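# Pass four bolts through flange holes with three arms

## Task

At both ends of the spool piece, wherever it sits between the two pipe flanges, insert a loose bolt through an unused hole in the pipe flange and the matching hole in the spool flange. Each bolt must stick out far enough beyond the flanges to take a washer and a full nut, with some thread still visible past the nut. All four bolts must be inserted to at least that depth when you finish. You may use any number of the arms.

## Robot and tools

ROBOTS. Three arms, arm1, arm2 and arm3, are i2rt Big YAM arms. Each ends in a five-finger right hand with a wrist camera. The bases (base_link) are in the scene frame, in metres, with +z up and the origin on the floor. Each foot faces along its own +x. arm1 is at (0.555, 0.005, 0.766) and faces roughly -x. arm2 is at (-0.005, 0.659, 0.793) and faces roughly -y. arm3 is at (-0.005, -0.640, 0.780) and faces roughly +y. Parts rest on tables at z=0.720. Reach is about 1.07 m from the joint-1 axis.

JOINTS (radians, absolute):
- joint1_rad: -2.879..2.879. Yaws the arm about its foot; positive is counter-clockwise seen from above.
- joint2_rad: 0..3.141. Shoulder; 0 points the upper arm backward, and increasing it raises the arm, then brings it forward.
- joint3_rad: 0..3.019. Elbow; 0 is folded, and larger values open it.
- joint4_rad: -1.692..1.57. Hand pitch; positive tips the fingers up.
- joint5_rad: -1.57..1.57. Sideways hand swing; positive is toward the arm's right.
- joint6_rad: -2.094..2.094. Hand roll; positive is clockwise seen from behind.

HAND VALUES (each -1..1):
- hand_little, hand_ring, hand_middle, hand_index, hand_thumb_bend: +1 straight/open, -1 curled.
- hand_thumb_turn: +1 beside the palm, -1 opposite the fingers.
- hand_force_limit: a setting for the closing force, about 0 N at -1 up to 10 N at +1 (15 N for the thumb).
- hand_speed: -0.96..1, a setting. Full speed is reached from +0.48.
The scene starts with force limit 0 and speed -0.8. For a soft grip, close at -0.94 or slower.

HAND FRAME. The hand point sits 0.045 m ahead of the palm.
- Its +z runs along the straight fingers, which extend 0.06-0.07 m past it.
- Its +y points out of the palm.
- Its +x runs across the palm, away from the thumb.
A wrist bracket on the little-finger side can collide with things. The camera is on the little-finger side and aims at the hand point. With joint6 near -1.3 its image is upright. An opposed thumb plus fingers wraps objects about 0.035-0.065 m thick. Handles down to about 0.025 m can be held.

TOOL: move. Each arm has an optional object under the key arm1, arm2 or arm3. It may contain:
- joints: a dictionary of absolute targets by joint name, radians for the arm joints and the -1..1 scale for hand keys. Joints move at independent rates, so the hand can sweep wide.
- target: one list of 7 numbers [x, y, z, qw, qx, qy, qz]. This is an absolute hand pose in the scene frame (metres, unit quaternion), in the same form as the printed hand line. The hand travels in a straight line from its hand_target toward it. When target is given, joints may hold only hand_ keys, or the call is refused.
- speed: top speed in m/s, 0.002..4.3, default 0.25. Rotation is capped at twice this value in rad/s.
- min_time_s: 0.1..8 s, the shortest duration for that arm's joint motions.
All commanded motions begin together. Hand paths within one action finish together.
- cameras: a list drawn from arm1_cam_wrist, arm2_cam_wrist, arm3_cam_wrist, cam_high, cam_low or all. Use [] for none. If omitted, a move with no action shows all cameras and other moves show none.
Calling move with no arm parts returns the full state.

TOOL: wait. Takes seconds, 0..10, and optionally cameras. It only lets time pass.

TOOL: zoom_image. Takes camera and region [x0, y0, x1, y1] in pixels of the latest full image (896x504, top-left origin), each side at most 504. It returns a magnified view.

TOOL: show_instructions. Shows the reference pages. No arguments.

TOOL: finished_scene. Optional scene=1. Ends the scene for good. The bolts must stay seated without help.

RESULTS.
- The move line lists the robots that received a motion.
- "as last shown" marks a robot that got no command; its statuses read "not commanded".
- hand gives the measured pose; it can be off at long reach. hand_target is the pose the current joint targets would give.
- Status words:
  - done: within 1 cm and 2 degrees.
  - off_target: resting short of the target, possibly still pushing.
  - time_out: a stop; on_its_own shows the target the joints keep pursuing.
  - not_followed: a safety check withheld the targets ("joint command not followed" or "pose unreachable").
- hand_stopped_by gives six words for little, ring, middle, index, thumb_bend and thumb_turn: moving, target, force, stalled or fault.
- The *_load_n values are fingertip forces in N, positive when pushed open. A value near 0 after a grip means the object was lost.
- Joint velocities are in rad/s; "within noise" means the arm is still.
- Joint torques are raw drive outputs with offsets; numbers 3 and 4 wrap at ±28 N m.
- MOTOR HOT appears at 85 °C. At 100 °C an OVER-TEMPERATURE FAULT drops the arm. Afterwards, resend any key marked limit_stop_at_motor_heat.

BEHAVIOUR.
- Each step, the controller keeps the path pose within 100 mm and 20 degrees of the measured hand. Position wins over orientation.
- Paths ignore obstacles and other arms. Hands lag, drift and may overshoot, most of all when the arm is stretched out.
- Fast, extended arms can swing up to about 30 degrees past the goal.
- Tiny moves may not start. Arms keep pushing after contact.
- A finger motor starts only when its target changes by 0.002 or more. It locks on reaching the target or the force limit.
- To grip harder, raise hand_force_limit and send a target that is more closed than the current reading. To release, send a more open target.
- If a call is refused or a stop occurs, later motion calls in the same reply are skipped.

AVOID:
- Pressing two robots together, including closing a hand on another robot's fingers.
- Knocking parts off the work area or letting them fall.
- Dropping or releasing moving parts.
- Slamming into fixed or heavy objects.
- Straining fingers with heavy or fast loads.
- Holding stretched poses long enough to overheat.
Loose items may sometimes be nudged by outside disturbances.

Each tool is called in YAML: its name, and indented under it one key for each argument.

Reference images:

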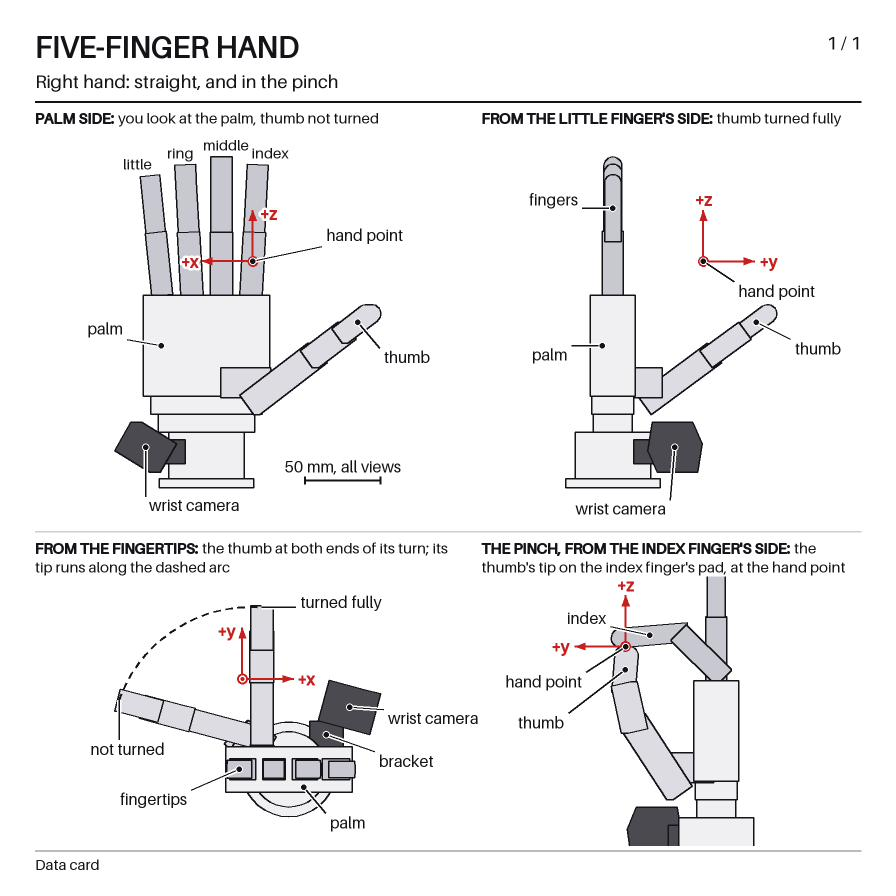

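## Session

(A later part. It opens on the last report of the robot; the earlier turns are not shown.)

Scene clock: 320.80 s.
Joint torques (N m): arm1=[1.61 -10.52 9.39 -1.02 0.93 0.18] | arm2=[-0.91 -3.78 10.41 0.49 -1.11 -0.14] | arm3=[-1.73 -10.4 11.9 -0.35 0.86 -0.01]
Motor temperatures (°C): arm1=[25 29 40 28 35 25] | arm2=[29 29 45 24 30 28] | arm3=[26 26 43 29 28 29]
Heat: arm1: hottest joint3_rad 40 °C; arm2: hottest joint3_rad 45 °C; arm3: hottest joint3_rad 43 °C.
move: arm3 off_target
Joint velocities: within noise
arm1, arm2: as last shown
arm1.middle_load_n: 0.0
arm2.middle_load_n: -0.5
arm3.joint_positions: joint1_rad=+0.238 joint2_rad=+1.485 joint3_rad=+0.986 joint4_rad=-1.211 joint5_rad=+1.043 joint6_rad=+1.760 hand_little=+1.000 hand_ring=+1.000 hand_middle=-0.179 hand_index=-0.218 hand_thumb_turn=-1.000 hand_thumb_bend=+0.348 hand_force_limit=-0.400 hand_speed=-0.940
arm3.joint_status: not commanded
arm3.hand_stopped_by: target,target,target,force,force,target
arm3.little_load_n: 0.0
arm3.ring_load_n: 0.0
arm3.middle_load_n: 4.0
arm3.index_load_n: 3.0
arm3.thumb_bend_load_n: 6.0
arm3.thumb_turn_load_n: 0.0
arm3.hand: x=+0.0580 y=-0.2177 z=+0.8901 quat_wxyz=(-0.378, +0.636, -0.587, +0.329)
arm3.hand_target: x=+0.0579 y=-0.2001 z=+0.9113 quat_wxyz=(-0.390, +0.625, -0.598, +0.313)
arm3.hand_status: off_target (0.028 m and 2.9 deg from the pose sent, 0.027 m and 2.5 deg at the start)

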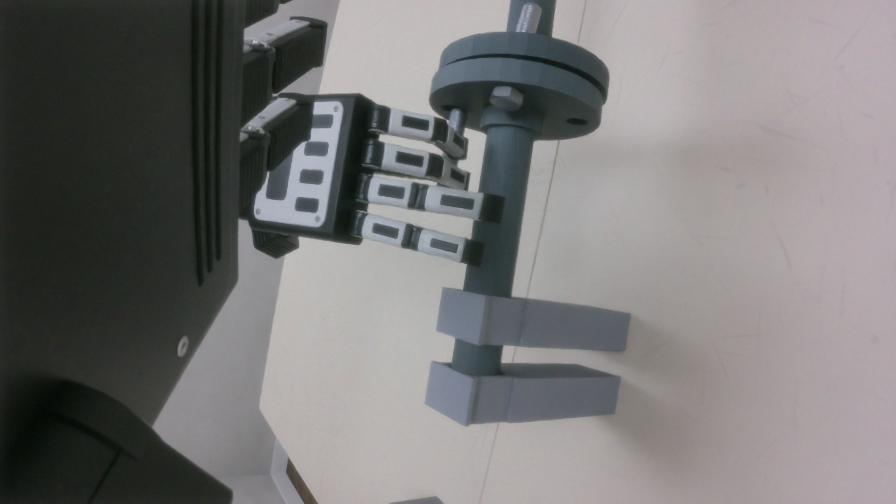

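move:
  arm3: {"target": [0.0577, -0.1990, 0.9150, 0.39033, -0.62537, 0.59849, -0.31361], "speed": 0.012}
  cameras: ["arm1_cam_wrist"]

zoom_image:
  camera: "arm1_cam_wrist"
  region: [425, 85, 485, 145]

Scene clock: 321.90 s.
Joint torques (N m): arm1=[1.61 -10.52 9.39 -1.03 0.93 0.18] | arm2=[-1.14 -3.6 10.32 0.25 -1.14 -0.08] | arm3=[-1.67 -10.75 11.71 -0.31 0.85 -0.02]
Motor temperatures (°C): arm1=[25 29 40 28 35 25] | arm2=[29 29 45 24 30 28] | arm3=[26 26 43 29 28 29]
Heat: arm1: hottest joint3_rad 40 °C; arm2: hottest joint3_rad 45 °C; arm3: hottest joint3_rad 43 °C.
move: arm3 off_target
Joint velocities: within noise
arm1, arm2: as last shown
arm1.middle_load_n: -0.5
arm2.middle_load_n: 0.0
arm3.joint_positions: joint1_rad=+0.238 joint2_rad=+1.485 joint3_rad=+0.996 joint4_rad=-1.222 joint5_rad=+1.043 joint6_rad=+1.760 hand_little=+1.000 hand_ring=+1.000 hand_middle=-0.179 hand_index=-0.218 hand_thumb_turn=-1.000 hand_thumb_bend=+0.348 hand_force_limit=-0.400 hand_speed=-0.940
arm3.joint_status: not commanded
arm3.hand_stopped_by: target,target,target,force,force,target
arm3.little_load_n: 0.0
arm3.ring_load_n: 0.0
arm3.middle_load_n: 4.0
arm3.index_load_n: 3.5
arm3.thumb_bend_load_n: 6.0
arm3.thumb_turn_load_n: 0.0
arm3.hand: x=+0.0577 y=-0.2163 z=+0.8933 quat_wxyz=(-0.378, +0.636, -0.586, +0.329)
arm3.hand_target: x=+0.0579 y=-0.2000 z=+0.9152 quat_wxyz=(-0.390, +0.625, -0.598, +0.313)
arm3.hand_status: off_target (0.028 m and 3.0 deg from the pose sent, 0.031 m and 2.9 deg at the start)

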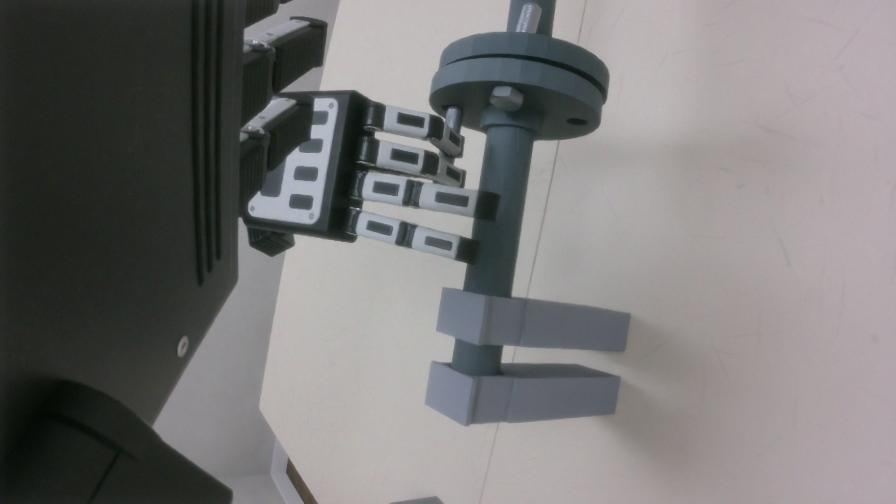

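Scaled by 8.400.

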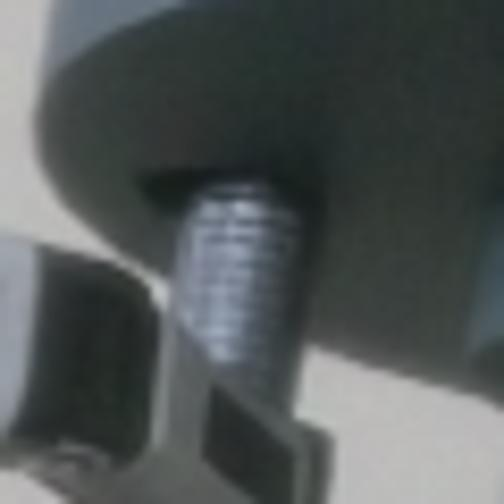

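move:
  arm3: {"target": [0.0577, -0.1990, 0.9172, 0.39033, -0.62537, 0.59849, -0.31361], "speed": 0.012}
  cameras: ["arm1_cam_wrist", "cam_low"]

zoom_image:
  camera: "arm1_cam_wrist"
  region: [425, 85, 485, 145]

zoom_image:
  camera: "cam_low"
  region: [590, 150, 690, 250]

Scene clock: 323.30 s.
Joint torques (N m): arm1=[1.61 -10.58 9.37 -1.02 0.93 0.18] | arm2=[-0.79 -4.54 10.45 0.25 -1.15 -0.1] | arm3=[-1.79 -10.99 11.97 -0.36 0.86 -0.02]
Motor temperatures (°C): arm1=[25 29 40 28 35 25] | arm2=[29 29 45 24 30 28] | arm3=[26 26 43 29 28 29]
Heat: arm1: hottest joint3_rad 40 °C; arm2: hottest joint3_rad 45 °C; arm3: hottest joint3_rad 43 °C.
move: arm3 off_target
Joint velocities: within noise
arm1, arm2: as last shown
arm1.middle_load_n: 0.0
arm3.joint_positions: joint1_rad=+0.238 joint2_rad=+1.485 joint3_rad=+0.996 joint4_rad=-1.228 joint5_rad=+1.043 joint6_rad=+1.760 hand_little=+1.000 hand_ring=+1.000 hand_middle=-0.179 hand_index=-0.218 hand_thumb_turn=-1.000 hand_thumb_bend=+0.348 hand_force_limit=-0.400 hand_speed=-0.940
arm3.joint_status: not commanded
arm3.hand_stopped_by: target,target,target,force,force,target
arm3.little_load_n: 0.0
arm3.ring_load_n: 0.0
arm3.middle_load_n: 4.0
arm3.index_load_n: 3.5
arm3.thumb_bend_load_n: 6.0
arm3.thumb_turn_load_n: 0.0
arm3.hand: x=+0.0579 y=-0.2175 z=+0.8933 quat_wxyz=(-0.376, +0.637, -0.585, +0.331)
arm3.hand_target: x=+0.0579 y=-0.2002 z=+0.9174 quat_wxyz=(-0.390, +0.625, -0.598, +0.313)
arm3.hand_status: off_target (0.030 m and 3.3 deg from the pose sent, 0.029 m and 3.0 deg at the start)

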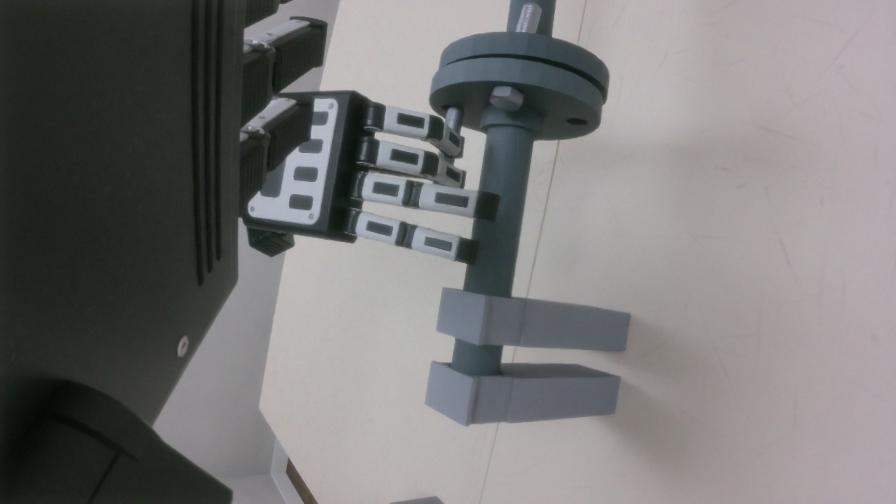

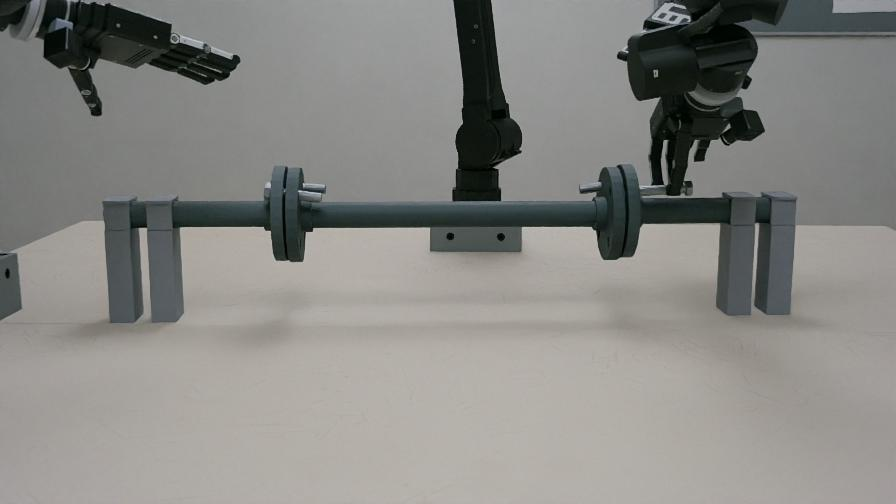

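Scaled by 8.400.

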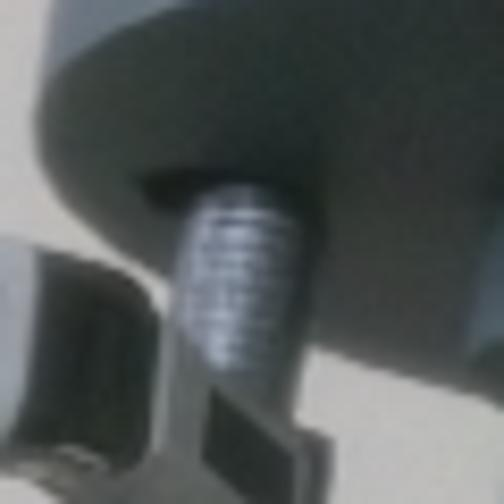

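Scaled by 5.040.

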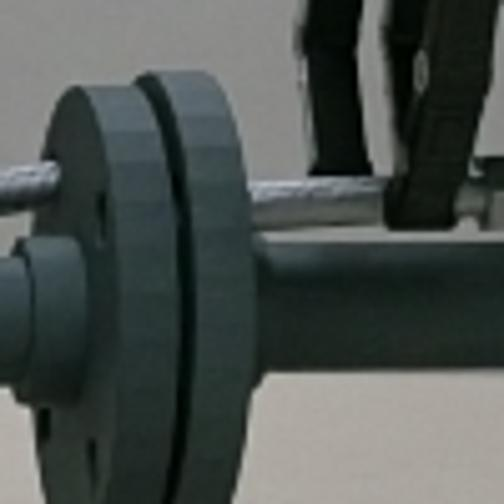

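move:
  arm3: {"target": [0.0577, -0.1985, 0.9195, 0.39033, -0.62537, 0.59849, -0.31361], "speed": 0.012}
  cameras: ["arm1_cam_wrist", "cam_low"]

zoom_image:
  camera: "arm1_cam_wrist"
  region: [425, 85, 485, 145]

zoom_image:
  camera: "cam_low"
  region: [590, 150, 690, 250]

Scene clock: 324.63 s.
Joint torques (N m): arm1=[1.55 -10.58 9.39 -1.01 0.93 0.17] | arm2=[-1.49 -3.96 10.45 0.27 -1.16 -0.12] | arm3=[-1.79 -11.22 11.84 -0.32 0.86 -0.02]
Motor temperatures (°C): arm1=[25 30 40 28 35 25] | arm2=[29 29 45 24 30 28] | arm3=[26 26 43 29 28 28]
Heat: arm1: hottest joint3_rad 40 °C; arm2: hottest joint3_rad 45 °C; arm3: hottest joint3_rad 43 °C.
move: arm3 off_target
Joint velocities: within noise
arm1, arm2: as last shown
arm1.thumb_turn_load_n: -0.5
arm2.middle_load_n: -0.5
arm2.index_load_n: -0.5
arm2.thumb_turn_load_n: -0.5
arm3.joint_positions: joint1_rad=+0.238 joint2_rad=+1.485 joint3_rad=+1.003 joint4_rad=-1.235 joint5_rad=+1.043 joint6_rad=+1.760 hand_little=+1.000 hand_ring=+1.000 hand_middle=-0.179 hand_index=-0.218 hand_thumb_turn=-1.000 hand_thumb_bend=+0.348 hand_force_limit=-0.400 hand_speed=-0.940
arm3.joint_status: not commanded
arm3.hand_stopped_by: target,target,target,force,force,target
arm3.little_load_n: 0.0
arm3.ring_load_n: 0.0
arm3.middle_load_n: 4.0
arm3.index_load_n: 3.5
arm3.thumb_bend_load_n: 6.0
arm3.thumb_turn_load_n: 0.0
arm3.hand: x=+0.0577 y=-0.2162 z=+0.8958 quat_wxyz=(-0.377, +0.637, -0.585, +0.331)
arm3.hand_target: x=+0.0580 y=-0.1996 z=+0.9197 quat_wxyz=(-0.391, +0.625, -0.598, +0.314)
arm3.hand_status: off_target (0.030 m and 3.3 deg from the pose sent, 0.032 m and 3.3 deg at the start)

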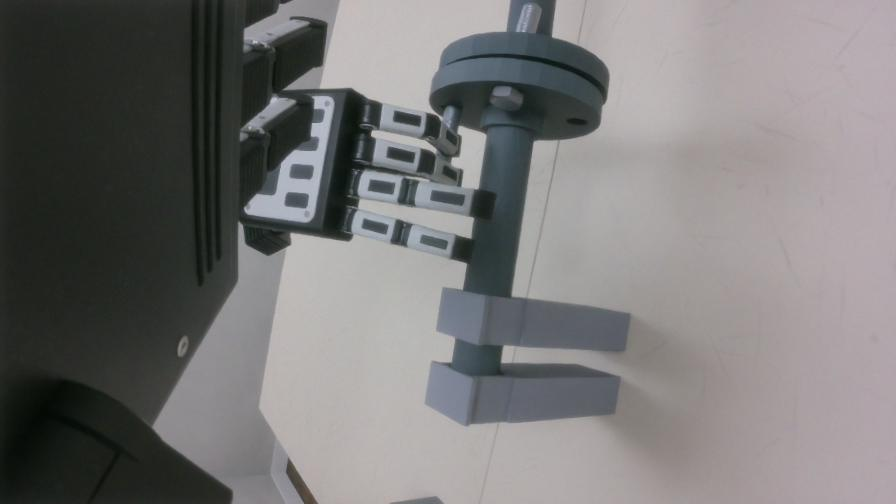

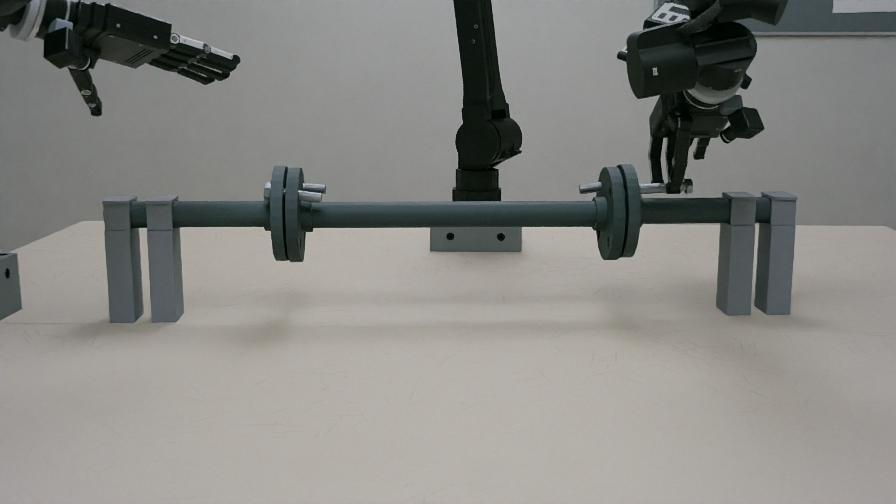

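Scaled by 8.400.

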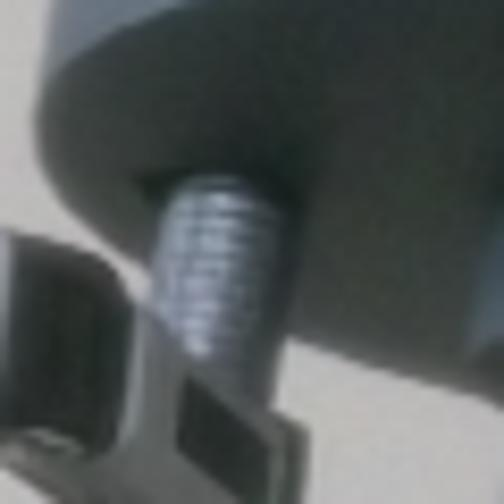

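Scaled by 5.040.

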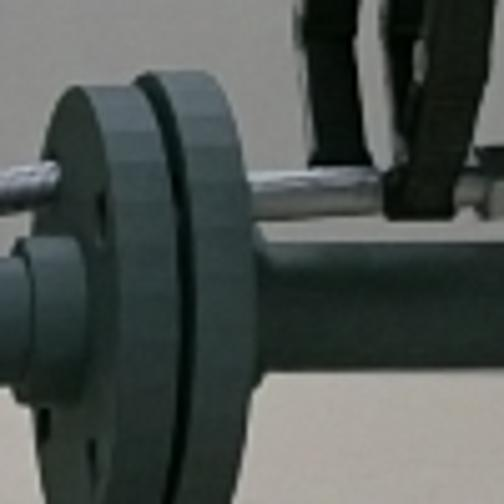

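move:
  arm3: {"target": [0.0575, -0.1930, 0.9085, 0.39033, -0.62537, 0.59849, -0.31361], "speed": 0.012}
  cameras: ["arm1_cam_wrist", "cam_low"]

zoom_image:
  camera: "arm1_cam_wrist"
  region: [425, 85, 485, 145]

zoom_image:
  camera: "cam_low"
  region: [590, 150, 690, 250]

Scene clock: 327.70 s.
Joint torques (N m): arm1=[1.55 -10.58 9.39 -1.03 0.93 0.18] | arm2=[-0.62 -4.01 10.37 0.24 -1.12 -0.11] | arm3=[-1.85 -9.11 11.63 0.73 0.87 -0.03]
Motor temperatures (°C): arm1=[25 30 40 28 35 25] | arm2=[29 29 45 24 30 28] | arm3=[26 26 43 29 28 28]
Heat: arm1: hottest joint3_rad 40 °C; arm2: hottest joint3_rad 45 °C; arm3: hottest joint3_rad 43 °C.
move: arm3 off_target
Joint velocities: within noise
arm1, arm2: as last shown
arm1.thumb_turn_load_n: 0.0
arm2.middle_load_n: 0.0
arm2.index_load_n: 0.0
arm2.thumb_turn_load_n: 0.0
arm3.joint_positions: joint1_rad=+0.238 joint2_rad=+1.485 joint3_rad=+1.003 joint4_rad=-1.233 joint5_rad=+1.043 joint6_rad=+1.759 hand_little=+1.000 hand_ring=+1.000 hand_middle=-0.179 hand_index=-0.218 hand_thumb_turn=-1.000 hand_thumb_bend=+0.348 hand_force_limit=-0.400 hand_speed=-0.940
arm3.joint_status: not commanded
arm3.hand_stopped_by: target,target,target,force,force,target
arm3.little_load_n: 0.0
arm3.ring_load_n: 0.0
arm3.middle_load_n: 4.0
arm3.index_load_n: 2.5
arm3.thumb_bend_load_n: 6.0
arm3.thumb_turn_load_n: 0.0
arm3.hand: x=+0.0576 y=-0.2158 z=+0.8958 quat_wxyz=(-0.377, +0.637, -0.585, +0.331)
arm3.hand_target: x=+0.0576 y=-0.1942 z=+0.9091 quat_wxyz=(-0.391, +0.625, -0.599, +0.314)
arm3.hand_status: off_target (0.026 m and 3.2 deg from the pose sent, 0.026 m and 3.3 deg at the start)

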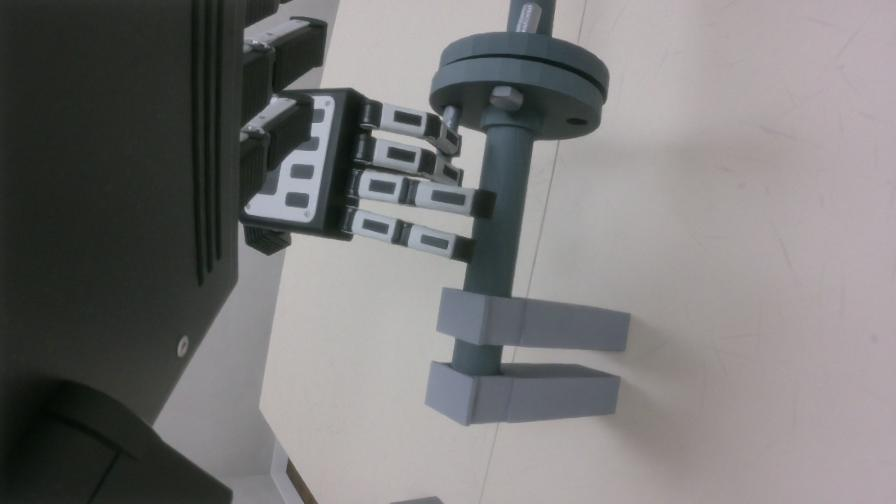

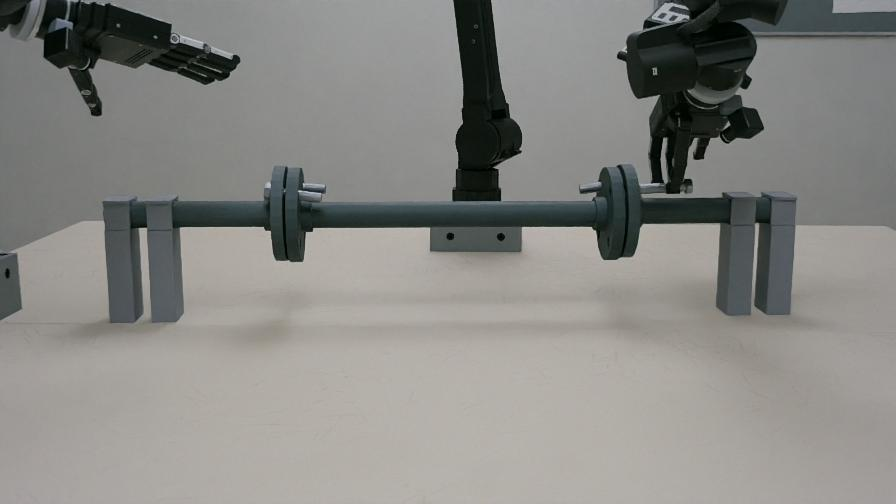

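Scaled by 8.400.

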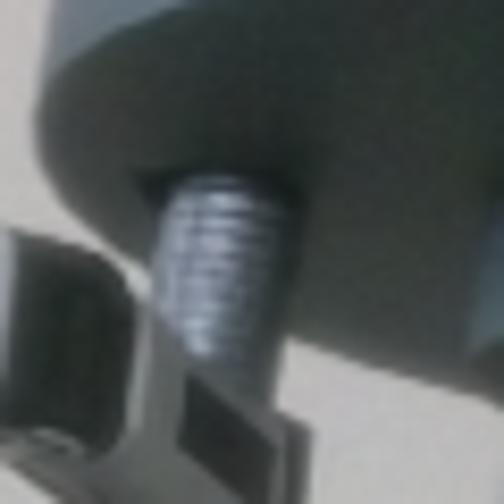

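Scaled by 5.040.

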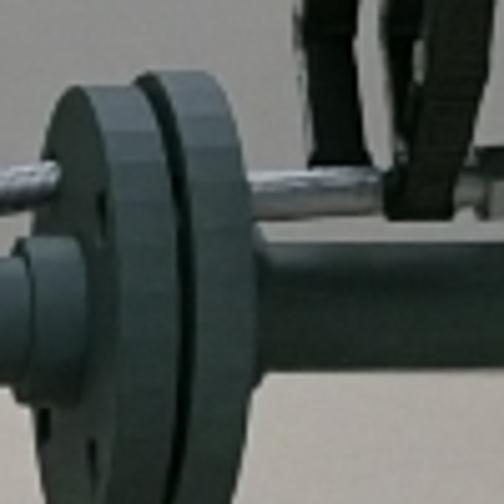

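move:
  arm3: {"target": [0.0575, -0.1925, 0.9060, 0.39033, -0.62537, 0.59849, -0.31361], "speed": 0.012}
  cameras: ["arm1_cam_wrist", "cam_low"]

zoom_image:
  camera: "arm1_cam_wrist"
  region: [425, 85, 485, 145]

zoom_image:
  camera: "cam_low"
  region: [590, 150, 690, 250]

Scene clock: 328.97 s.
Joint torques (N m): arm1=[1.55 -10.58 9.39 -1.02 0.92 0.18] | arm2=[-1.14 -3.78 10.44 0.35 -1.17 -0.1] | arm3=[-1.9 -8.82 11.45 0.92 0.87 0.01]
Motor temperatures (°C): arm1=[25 30 40 27 35 25] | arm2=[29 29 45 24 30 28] | arm3=[26 26 43 29 28 28]
Heat: arm1: hottest joint3_rad 40 °C; arm2: hottest joint3_rad 45 °C; arm3: hottest joint3_rad 43 °C.
move: arm3 off_target
Joint velocities: within noise
arm1: as last shown
arm2.joint_positions: joint1_rad=-0.795 joint2_rad=+1.108 joint3_rad=+0.794 joint4_rad=-1.073 joint5_rad=-1.269 joint6_rad=-1.634 hand_little=+1.000 hand_ring=+1.000 hand_middle=+1.000 hand_index=+1.000 hand_thumb_turn=+1.000 hand_thumb_bend=+1.000 hand_force_limit=+0.000 hand_speed=-0.800
arm2.joint_status: not commanded
arm2.hand_stopped_by: target,target,target,target,target,target
arm2.little_load_n: 0.0
arm2.ring_load_n: 0.0
arm2.middle_load_n: 0.0
arm2.index_load_n: 0.0
arm2.thumb_bend_load_n: 0.5
arm2.thumb_turn_load_n: 0.0
arm2.hand: x=-0.0962 y=+0.3442 z=+0.9864 quat_wxyz=(-0.127, +0.372, -0.710, +0.584)
arm2.hand_target: x=-0.1047 y=+0.3392 z=+1.0000 quat_wxyz=(-0.112, +0.380, -0.704, +0.589)
arm2.hand_status: not commanded
arm3.joint_positions: joint1_rad=+0.238 joint2_rad=+1.485 joint3_rad=+1.003 joint4_rad=-1.231 joint5_rad=+1.043 joint6_rad=+1.755 hand_little=+1.000 hand_ring=+1.000 hand_middle=-0.179 hand_index=-0.218 hand_thumb_turn=-1.000 hand_thumb_bend=+0.348 hand_force_limit=-0.400 hand_speed=-0.940
arm3.joint_status: not commanded
arm3.hand_stopped_by: target,target,target,force,force,target
arm3.little_load_n: 0.0
arm3.ring_load_n: 0.0
arm3.middle_load_n: 4.0
arm3.index_load_n: 2.5
arm3.thumb_bend_load_n: 6.0
arm3.thumb_turn_load_n: 0.0
arm3.hand: x=+0.0575 y=-0.2156 z=+0.8957 quat_wxyz=(-0.377, +0.638, -0.585, +0.331)
arm3.hand_target: x=+0.0576 y=-0.1936 z=+0.9067 quat_wxyz=(-0.391, +0.625, -0.599, +0.314)
arm3.hand_status: off_target (0.025 m and 3.3 deg from the pose sent, 0.025 m and 3.2 deg at the start)

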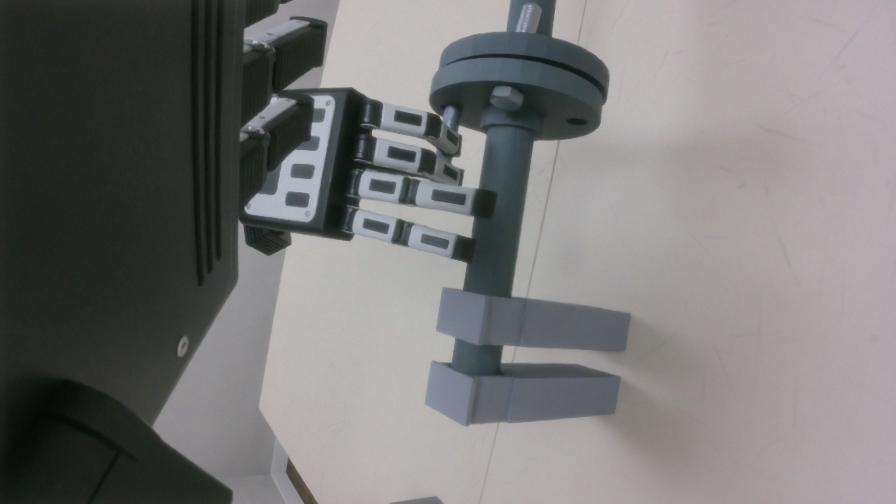

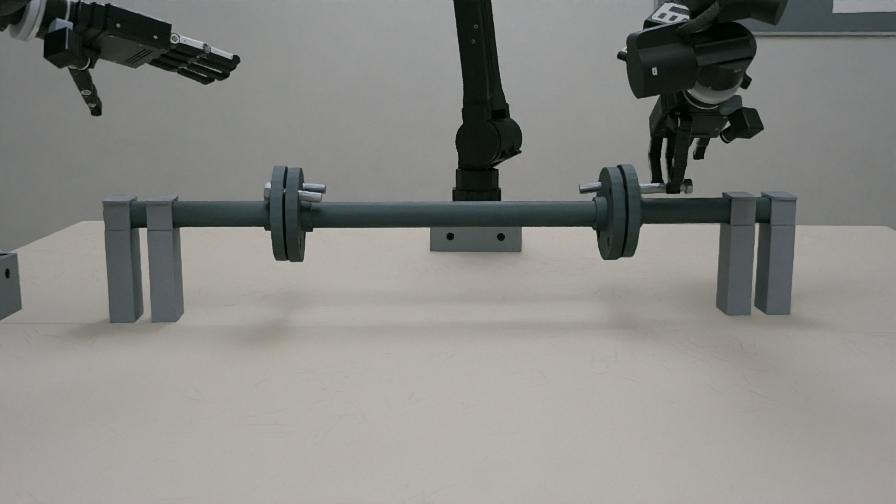

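Scaled by 8.400.

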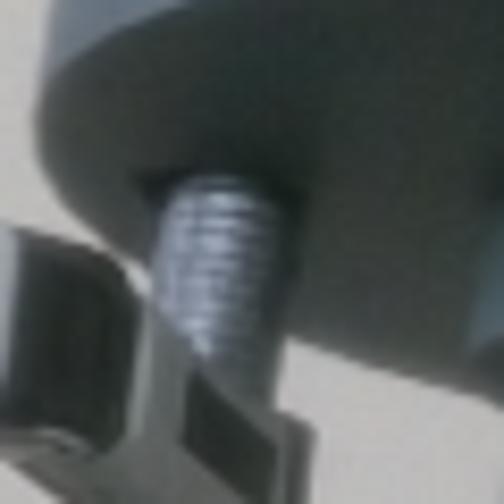

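Scaled by 5.040.

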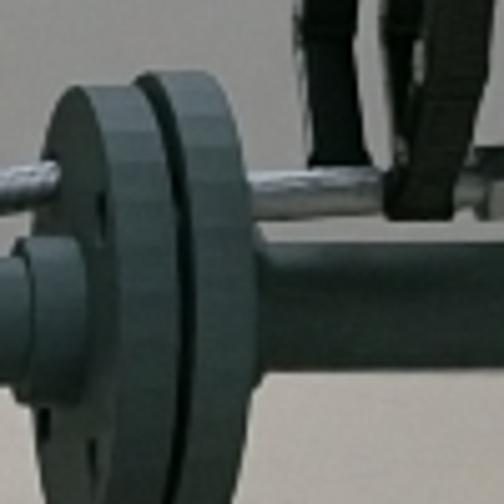

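zoom_image:
  camera: "arm1_cam_wrist"
  region: [548, 92, 608, 152]

Scaled by 8.400.

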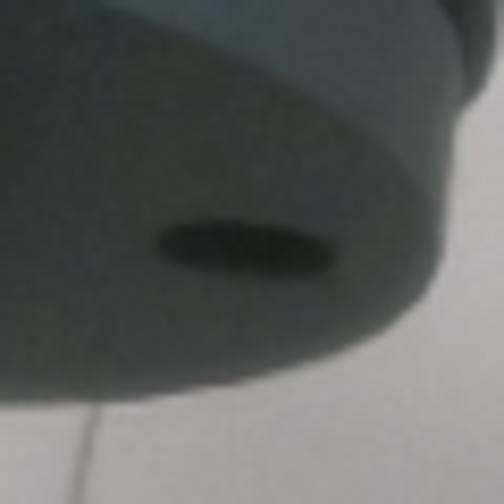

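zoom_image:
  camera: "cam_low"
  region: [590, 155, 700, 265]

move:
  cameras: ["cam_high"]

zoom_image:
  camera: "cam_high"
  region: [490, 200, 560, 270]

Scaled by 4.582.

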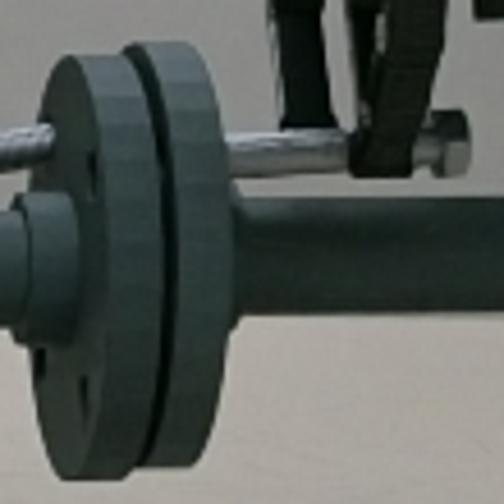

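Scene clock: 331.97 s.
Joint torques (N m): arm1=[1.61 -10.58 9.37 -1.01 0.93 0.17] | arm2=[-0.62 -4.25 10.39 0.44 -1.11 -0.12] | arm3=[-1.9 -8.76 11.43 0.9 0.86 0.01]
Motor temperatures (°C): arm1=[25 30 40 27 35 25] | arm2=[29 29 45 24 30 28] | arm3=[26 26 44 29 28 28]
Heat: arm1: hottest joint3_rad 40 °C; arm2: hottest joint3_rad 45 °C; arm3: hottest joint3_rad 44 °C.
Joint velocities: within noise
arm1.joint_positions: joint1_rad=+1.133 joint2_rad=+1.417 joint3_rad=+1.254 joint4_rad=-1.680 joint5_rad=+1.125 joint6_rad=+1.673 hand_little=+1.000 hand_ring=+1.000 hand_middle=+1.000 hand_index=+1.000 hand_thumb_turn=+1.000 hand_thumb_bend=+1.000 hand_force_limit=-0.300 hand_speed=+0.000
arm1.joint_status: not commanded
arm1.hand_stopped_by: target,target,target,target,target,target
arm1.little_load_n: 0.0
arm1.ring_load_n: 0.0
arm1.middle_load_n: 0.0
arm1.index_load_n: 0.0
arm1.thumb_bend_load_n: 0.0
arm1.thumb_turn_load_n: 0.0
arm1.hand: x=+0.2515 y=-0.2797 z=+1.0074 quat_wxyz=(-0.499, +0.695, +0.473, -0.209) (m; scene frame)
arm1.hand_target: x=+0.2496 y=-0.2893 z=+1.0196 quat_wxyz=(-0.491, +0.702, +0.466, -0.221) (m; scene frame)
arm1.hand_status: not commanded
arm2.joint_positions: joint1_rad=-0.795 joint2_rad=+1.108 joint3_rad=+0.794 joint4_rad=-1.073 joint5_rad=-1.269 joint6_rad=-1.634 hand_little=+1.000 hand_ring=+1.000 hand_middle=+1.000 hand_index=+1.000 hand_thumb_turn=+1.000 hand_thumb_bend=+1.000 hand_force_limit=+0.000 hand_speed=-0.800
arm2.joint_status: not commanded
arm2.hand_stopped_by: target,target,target,target,target,target
arm2.little_load_n: 0.0
arm2.ring_load_n: 0.0
arm2.middle_load_n: 0.0
arm2.index_load_n: 0.0
arm2.thumb_bend_load_n: 0.0
arm2.thumb_turn_load_n: 0.0
arm2.hand: x=-0.0962 y=+0.3442 z=+0.9864 quat_wxyz=(-0.127, +0.372, -0.710, +0.584) (m; scene frame)
arm2.hand_target: x=-0.1047 y=+0.3392 z=+1.0000 quat_wxyz=(-0.112, +0.380, -0.704, +0.589) (m; scene frame)
arm2.hand_status: not commanded
arm3.joint_positions: joint1_rad=+0.238 joint2_rad=+1.485 joint3_rad=+1.003 joint4_rad=-1.231 joint5_rad=+1.043 joint6_rad=+1.755 hand_little=+1.000 hand_ring=+1.000 hand_middle=-0.179 hand_index=-0.218 hand_thumb_turn=-1.000 hand_thumb_bend=+0.348 hand_force_limit=-0.400 hand_speed=-0.940
arm3.joint_status: not commanded
arm3.hand_stopped_by: target,target,target,force,force,target
arm3.little_load_n: 0.0
arm3.ring_load_n: 0.0
arm3.middle_load_n: 4.5
arm3.index_load_n: 2.5
arm3.thumb_bend_load_n: 6.0
arm3.thumb_turn_load_n: 0.0
arm3.hand: x=+0.0575 y=-0.2156 z=+0.8957 quat_wxyz=(-0.377, +0.638, -0.585, +0.331) (m; scene frame)
arm3.hand_target: x=+0.0576 y=-0.1936 z=+0.9067 quat_wxyz=(-0.391, +0.625, -0.599, +0.314) (m; scene frame)
arm3.hand_status: off_target (0.025 m and 3.3 deg from the pose sent, 0.025 m and 3.2 deg at the start)
pictures: cam_high

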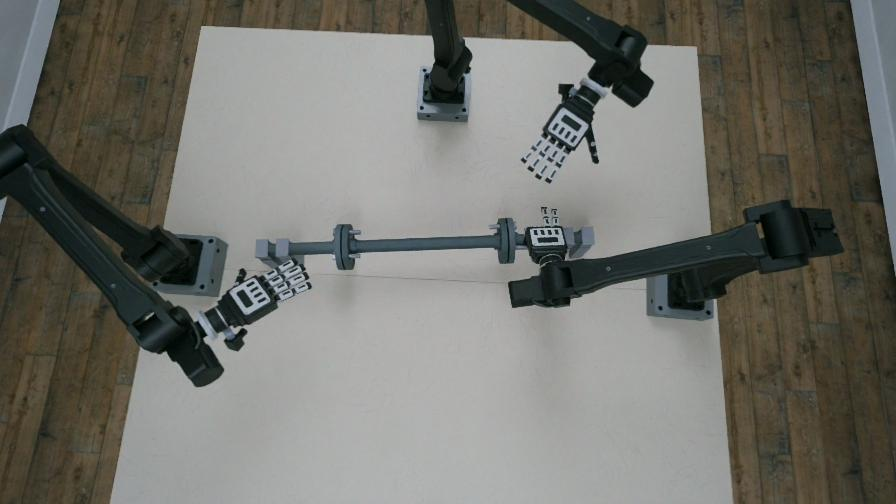

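Scaled by 7.200.

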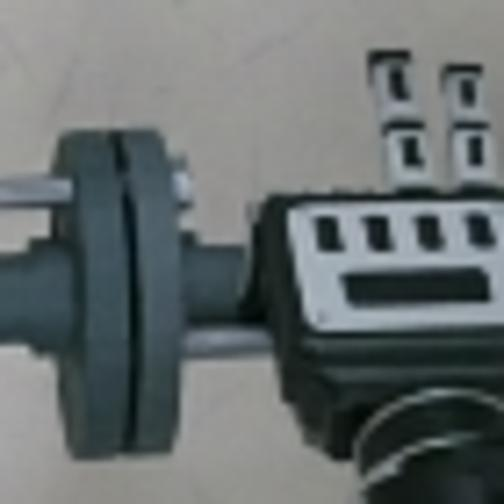

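move:
  cameras: ["cam_high"]

zoom_image:
  camera: "cam_high"
  region: [485, 215, 530, 265]

Scene clock: 332.87 s.
Joint torques (N m): arm1=[1.61 -10.58 9.37 -1.02 0.93 0.18] | arm2=[-1.2 -4.25 10.44 0.31 -1.12 -0.1] | arm3=[-1.9 -8.82 11.48 0.95 0.86 0]
Motor temperatures (°C): arm1=[25 30 40 27 35 25] | arm2=[29 29 45 24 30 28] | arm3=[26 26 44 29 28 28]
Heat: arm1: hottest joint3_rad 40 °C; arm2: hottest joint3_rad 45 °C; arm3: hottest joint3_rad 44 °C.
Joint velocities: within noise
arm1.joint_positions: joint1_rad=+1.133 joint2_rad=+1.417 joint3_rad=+1.254 joint4_rad=-1.680 joint5_rad=+1.125 joint6_rad=+1.673 hand_little=+1.000 hand_ring=+1.000 hand_middle=+1.000 hand_index=+1.000 hand_thumb_turn=+1.000 hand_thumb_bend=+1.000 hand_force_limit=-0.300 hand_speed=+0.000
arm1.joint_status: not commanded
arm1.hand_stopped_by: target,target,target,target,target,target
arm1.little_load_n: 0.0
arm1.ring_load_n: 0.0
arm1.middle_load_n: 0.0
arm1.index_load_n: 0.0
arm1.thumb_bend_load_n: 0.0
arm1.thumb_turn_load_n: 0.0
arm1.hand: x=+0.2515 y=-0.2797 z=+1.0074 quat_wxyz=(-0.499, +0.695, +0.473, -0.209) (m; scene frame)
arm1.hand_target: x=+0.2496 y=-0.2893 z=+1.0196 quat_wxyz=(-0.491, +0.702, +0.466, -0.221) (m; scene frame)
arm1.hand_status: not commanded
arm2.joint_positions: joint1_rad=-0.795 joint2_rad=+1.108 joint3_rad=+0.794 joint4_rad=-1.073 joint5_rad=-1.269 joint6_rad=-1.634 hand_little=+1.000 hand_ring=+1.000 hand_middle=+1.000 hand_index=+1.000 hand_thumb_turn=+1.000 hand_thumb_bend=+1.000 hand_force_limit=+0.000 hand_speed=-0.800
arm2.joint_status: not commanded
arm2.hand_stopped_by: target,target,target,target,target,target
arm2.little_load_n: 0.0
arm2.ring_load_n: 0.0
arm2.middle_load_n: -0.5
arm2.index_load_n: 0.0
arm2.thumb_bend_load_n: 0.0
arm2.thumb_turn_load_n: 0.0
arm2.hand: x=-0.0962 y=+0.3442 z=+0.9864 quat_wxyz=(-0.127, +0.372, -0.710, +0.584) (m; scene frame)
arm2.hand_target: x=-0.1047 y=+0.3392 z=+1.0000 quat_wxyz=(-0.112, +0.380, -0.704, +0.589) (m; scene frame)
arm2.hand_status: not commanded
arm3.joint_positions: joint1_rad=+0.238 joint2_rad=+1.485 joint3_rad=+1.003 joint4_rad=-1.231 joint5_rad=+1.043 joint6_rad=+1.755 hand_little=+1.000 hand_ring=+1.000 hand_middle=-0.179 hand_index=-0.218 hand_thumb_turn=-1.000 hand_thumb_bend=+0.348 hand_force_limit=-0.400 hand_speed=-0.940
arm3.joint_status: not commanded
arm3.hand_stopped_by: target,target,target,force,force,target
arm3.little_load_n: 0.0
arm3.ring_load_n: 0.0
arm3.middle_load_n: 4.0
arm3.index_load_n: 2.5
arm3.thumb_bend_load_n: 6.5
arm3.thumb_turn_load_n: 0.0
arm3.hand: x=+0.0575 y=-0.2156 z=+0.8957 quat_wxyz=(-0.377, +0.638, -0.585, +0.331) (m; scene frame)
arm3.hand_target: x=+0.0576 y=-0.1936 z=+0.9067 quat_wxyz=(-0.391, +0.625, -0.599, +0.314) (m; scene frame)
arm3.hand_status: off_target (0.025 m and 3.3 deg from the pose sent, 0.025 m and 3.2 deg at the start)
pictures: cam_high

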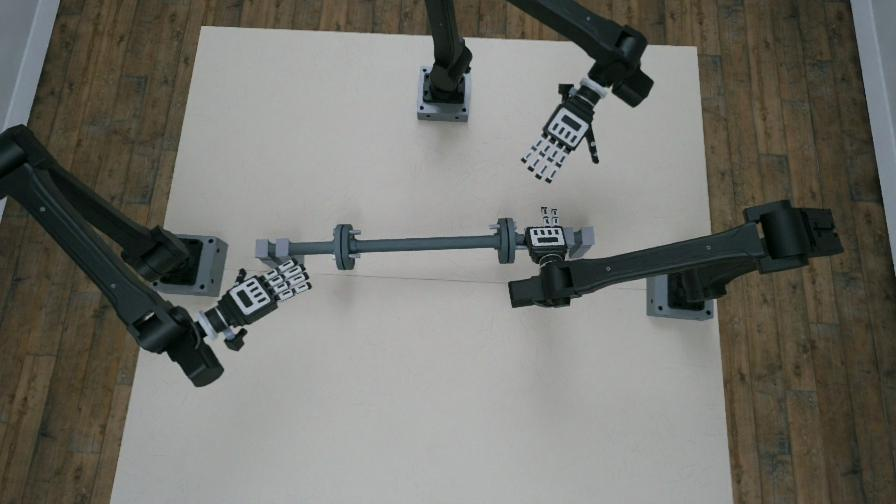

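Scaled by 10.080.

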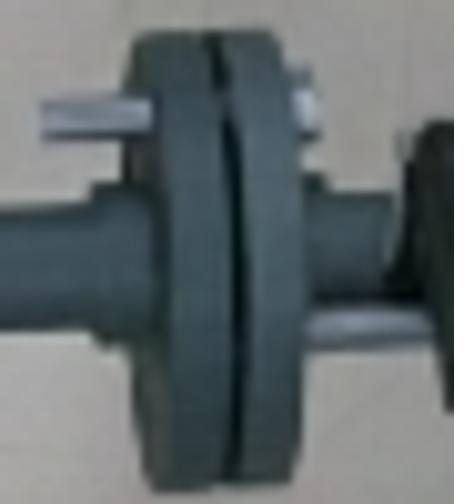

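move:
  arm3: {"target": [0.0550, -0.1945, 0.9065, 0.39033, -0.62537, 0.59849, -0.31361], "speed": 0.012}
  cameras: ["arm1_cam_wrist", "cam_high"]

zoom_image:
  camera: "arm1_cam_wrist"
  region: [425, 85, 485, 145]

zoom_image:
  camera: "cam_high"
  region: [485, 215, 530, 265]

Scene clock: 336.33 s.
Joint torques (N m): arm1=[1.55 -10.58 9.37 -1.02 0.93 0.18] | arm2=[-0.79 -4.19 10.41 0.25 -1.13 -0.1] | arm3=[-1.38 -9 11.36 0.5 0.82 0.14]
Motor temperatures (°C): arm1=[25 30 40 27 35 25] | arm2=[29 29 45 24 30 27] | arm3=[26 26 44 29 28 28]
Heat: arm1: hottest joint3_rad 40 °C; arm2: hottest joint3_rad 45 °C; arm3: hottest joint3_rad 44 °C.
move: arm3 off_target
Joint velocities: within noise
arm1, arm2: as last shown
arm2.middle_load_n: 0.0
arm3.joint_positions: joint1_rad=+0.238 joint2_rad=+1.485 joint3_rad=+1.003 joint4_rad=-1.231 joint5_rad=+1.043 joint6_rad=+1.755 hand_little=+1.000 hand_ring=+1.000 hand_middle=-0.179 hand_index=-0.218 hand_thumb_turn=-1.000 hand_thumb_bend=+0.348 hand_force_limit=-0.400 hand_speed=-0.940
arm3.joint_status: not commanded
arm3.hand_stopped_by: target,target,target,force,force,target
arm3.little_load_n: 0.0
arm3.ring_load_n: 0.0
arm3.middle_load_n: 4.0
arm3.index_load_n: 2.5
arm3.thumb_bend_load_n: 6.0
arm3.thumb_turn_load_n: 0.0
arm3.hand: x=+0.0575 y=-0.2156 z=+0.8957 quat_wxyz=(-0.377, +0.638, -0.585, +0.331)
arm3.hand_target: x=+0.0551 y=-0.1955 z=+0.9070 quat_wxyz=(-0.390, +0.625, -0.599, +0.313)
arm3.hand_status: off_target (0.024 m and 3.3 deg from the pose sent, 0.024 m and 3.3 deg at the start)

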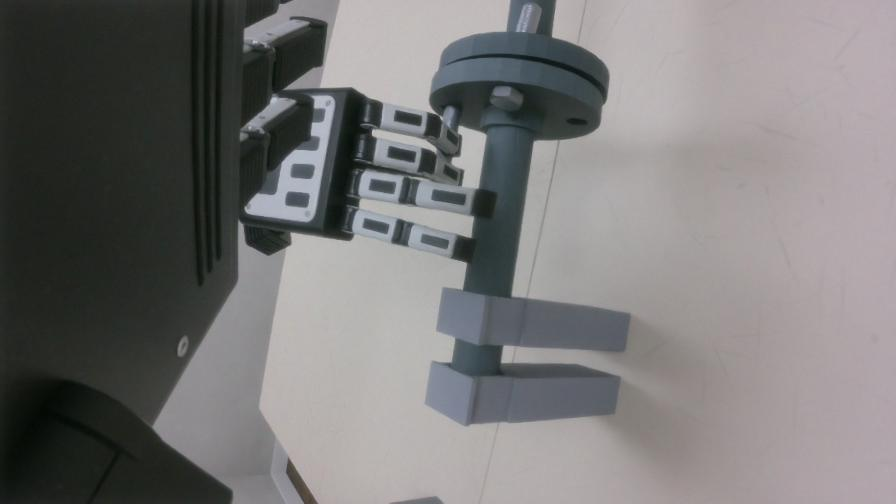

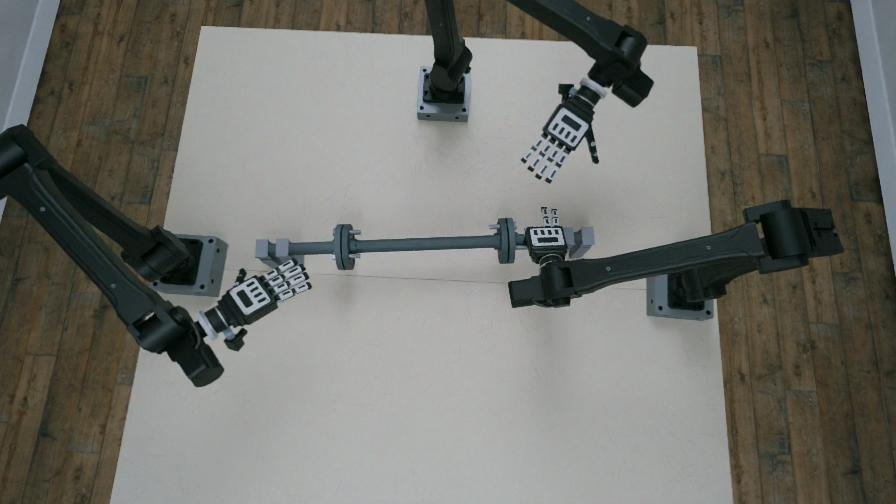

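Scaled by 8.400.

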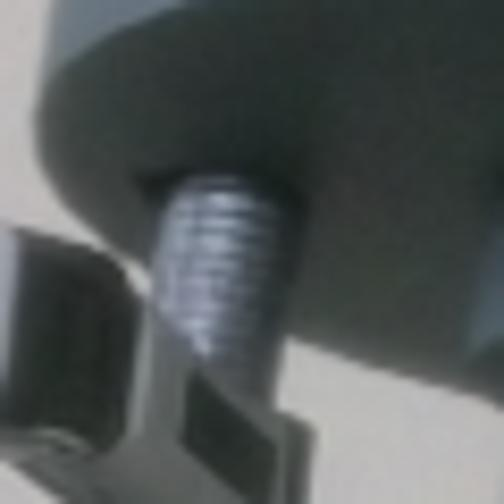

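Scaled by 10.080.

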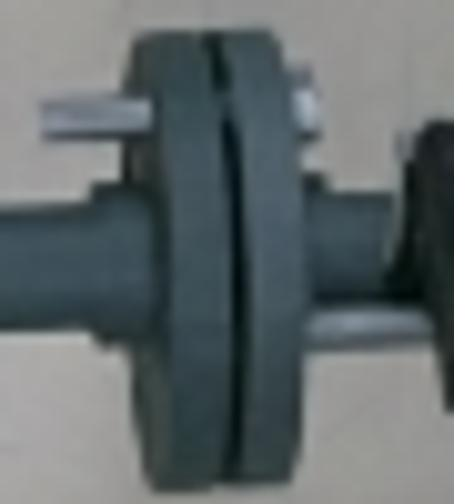

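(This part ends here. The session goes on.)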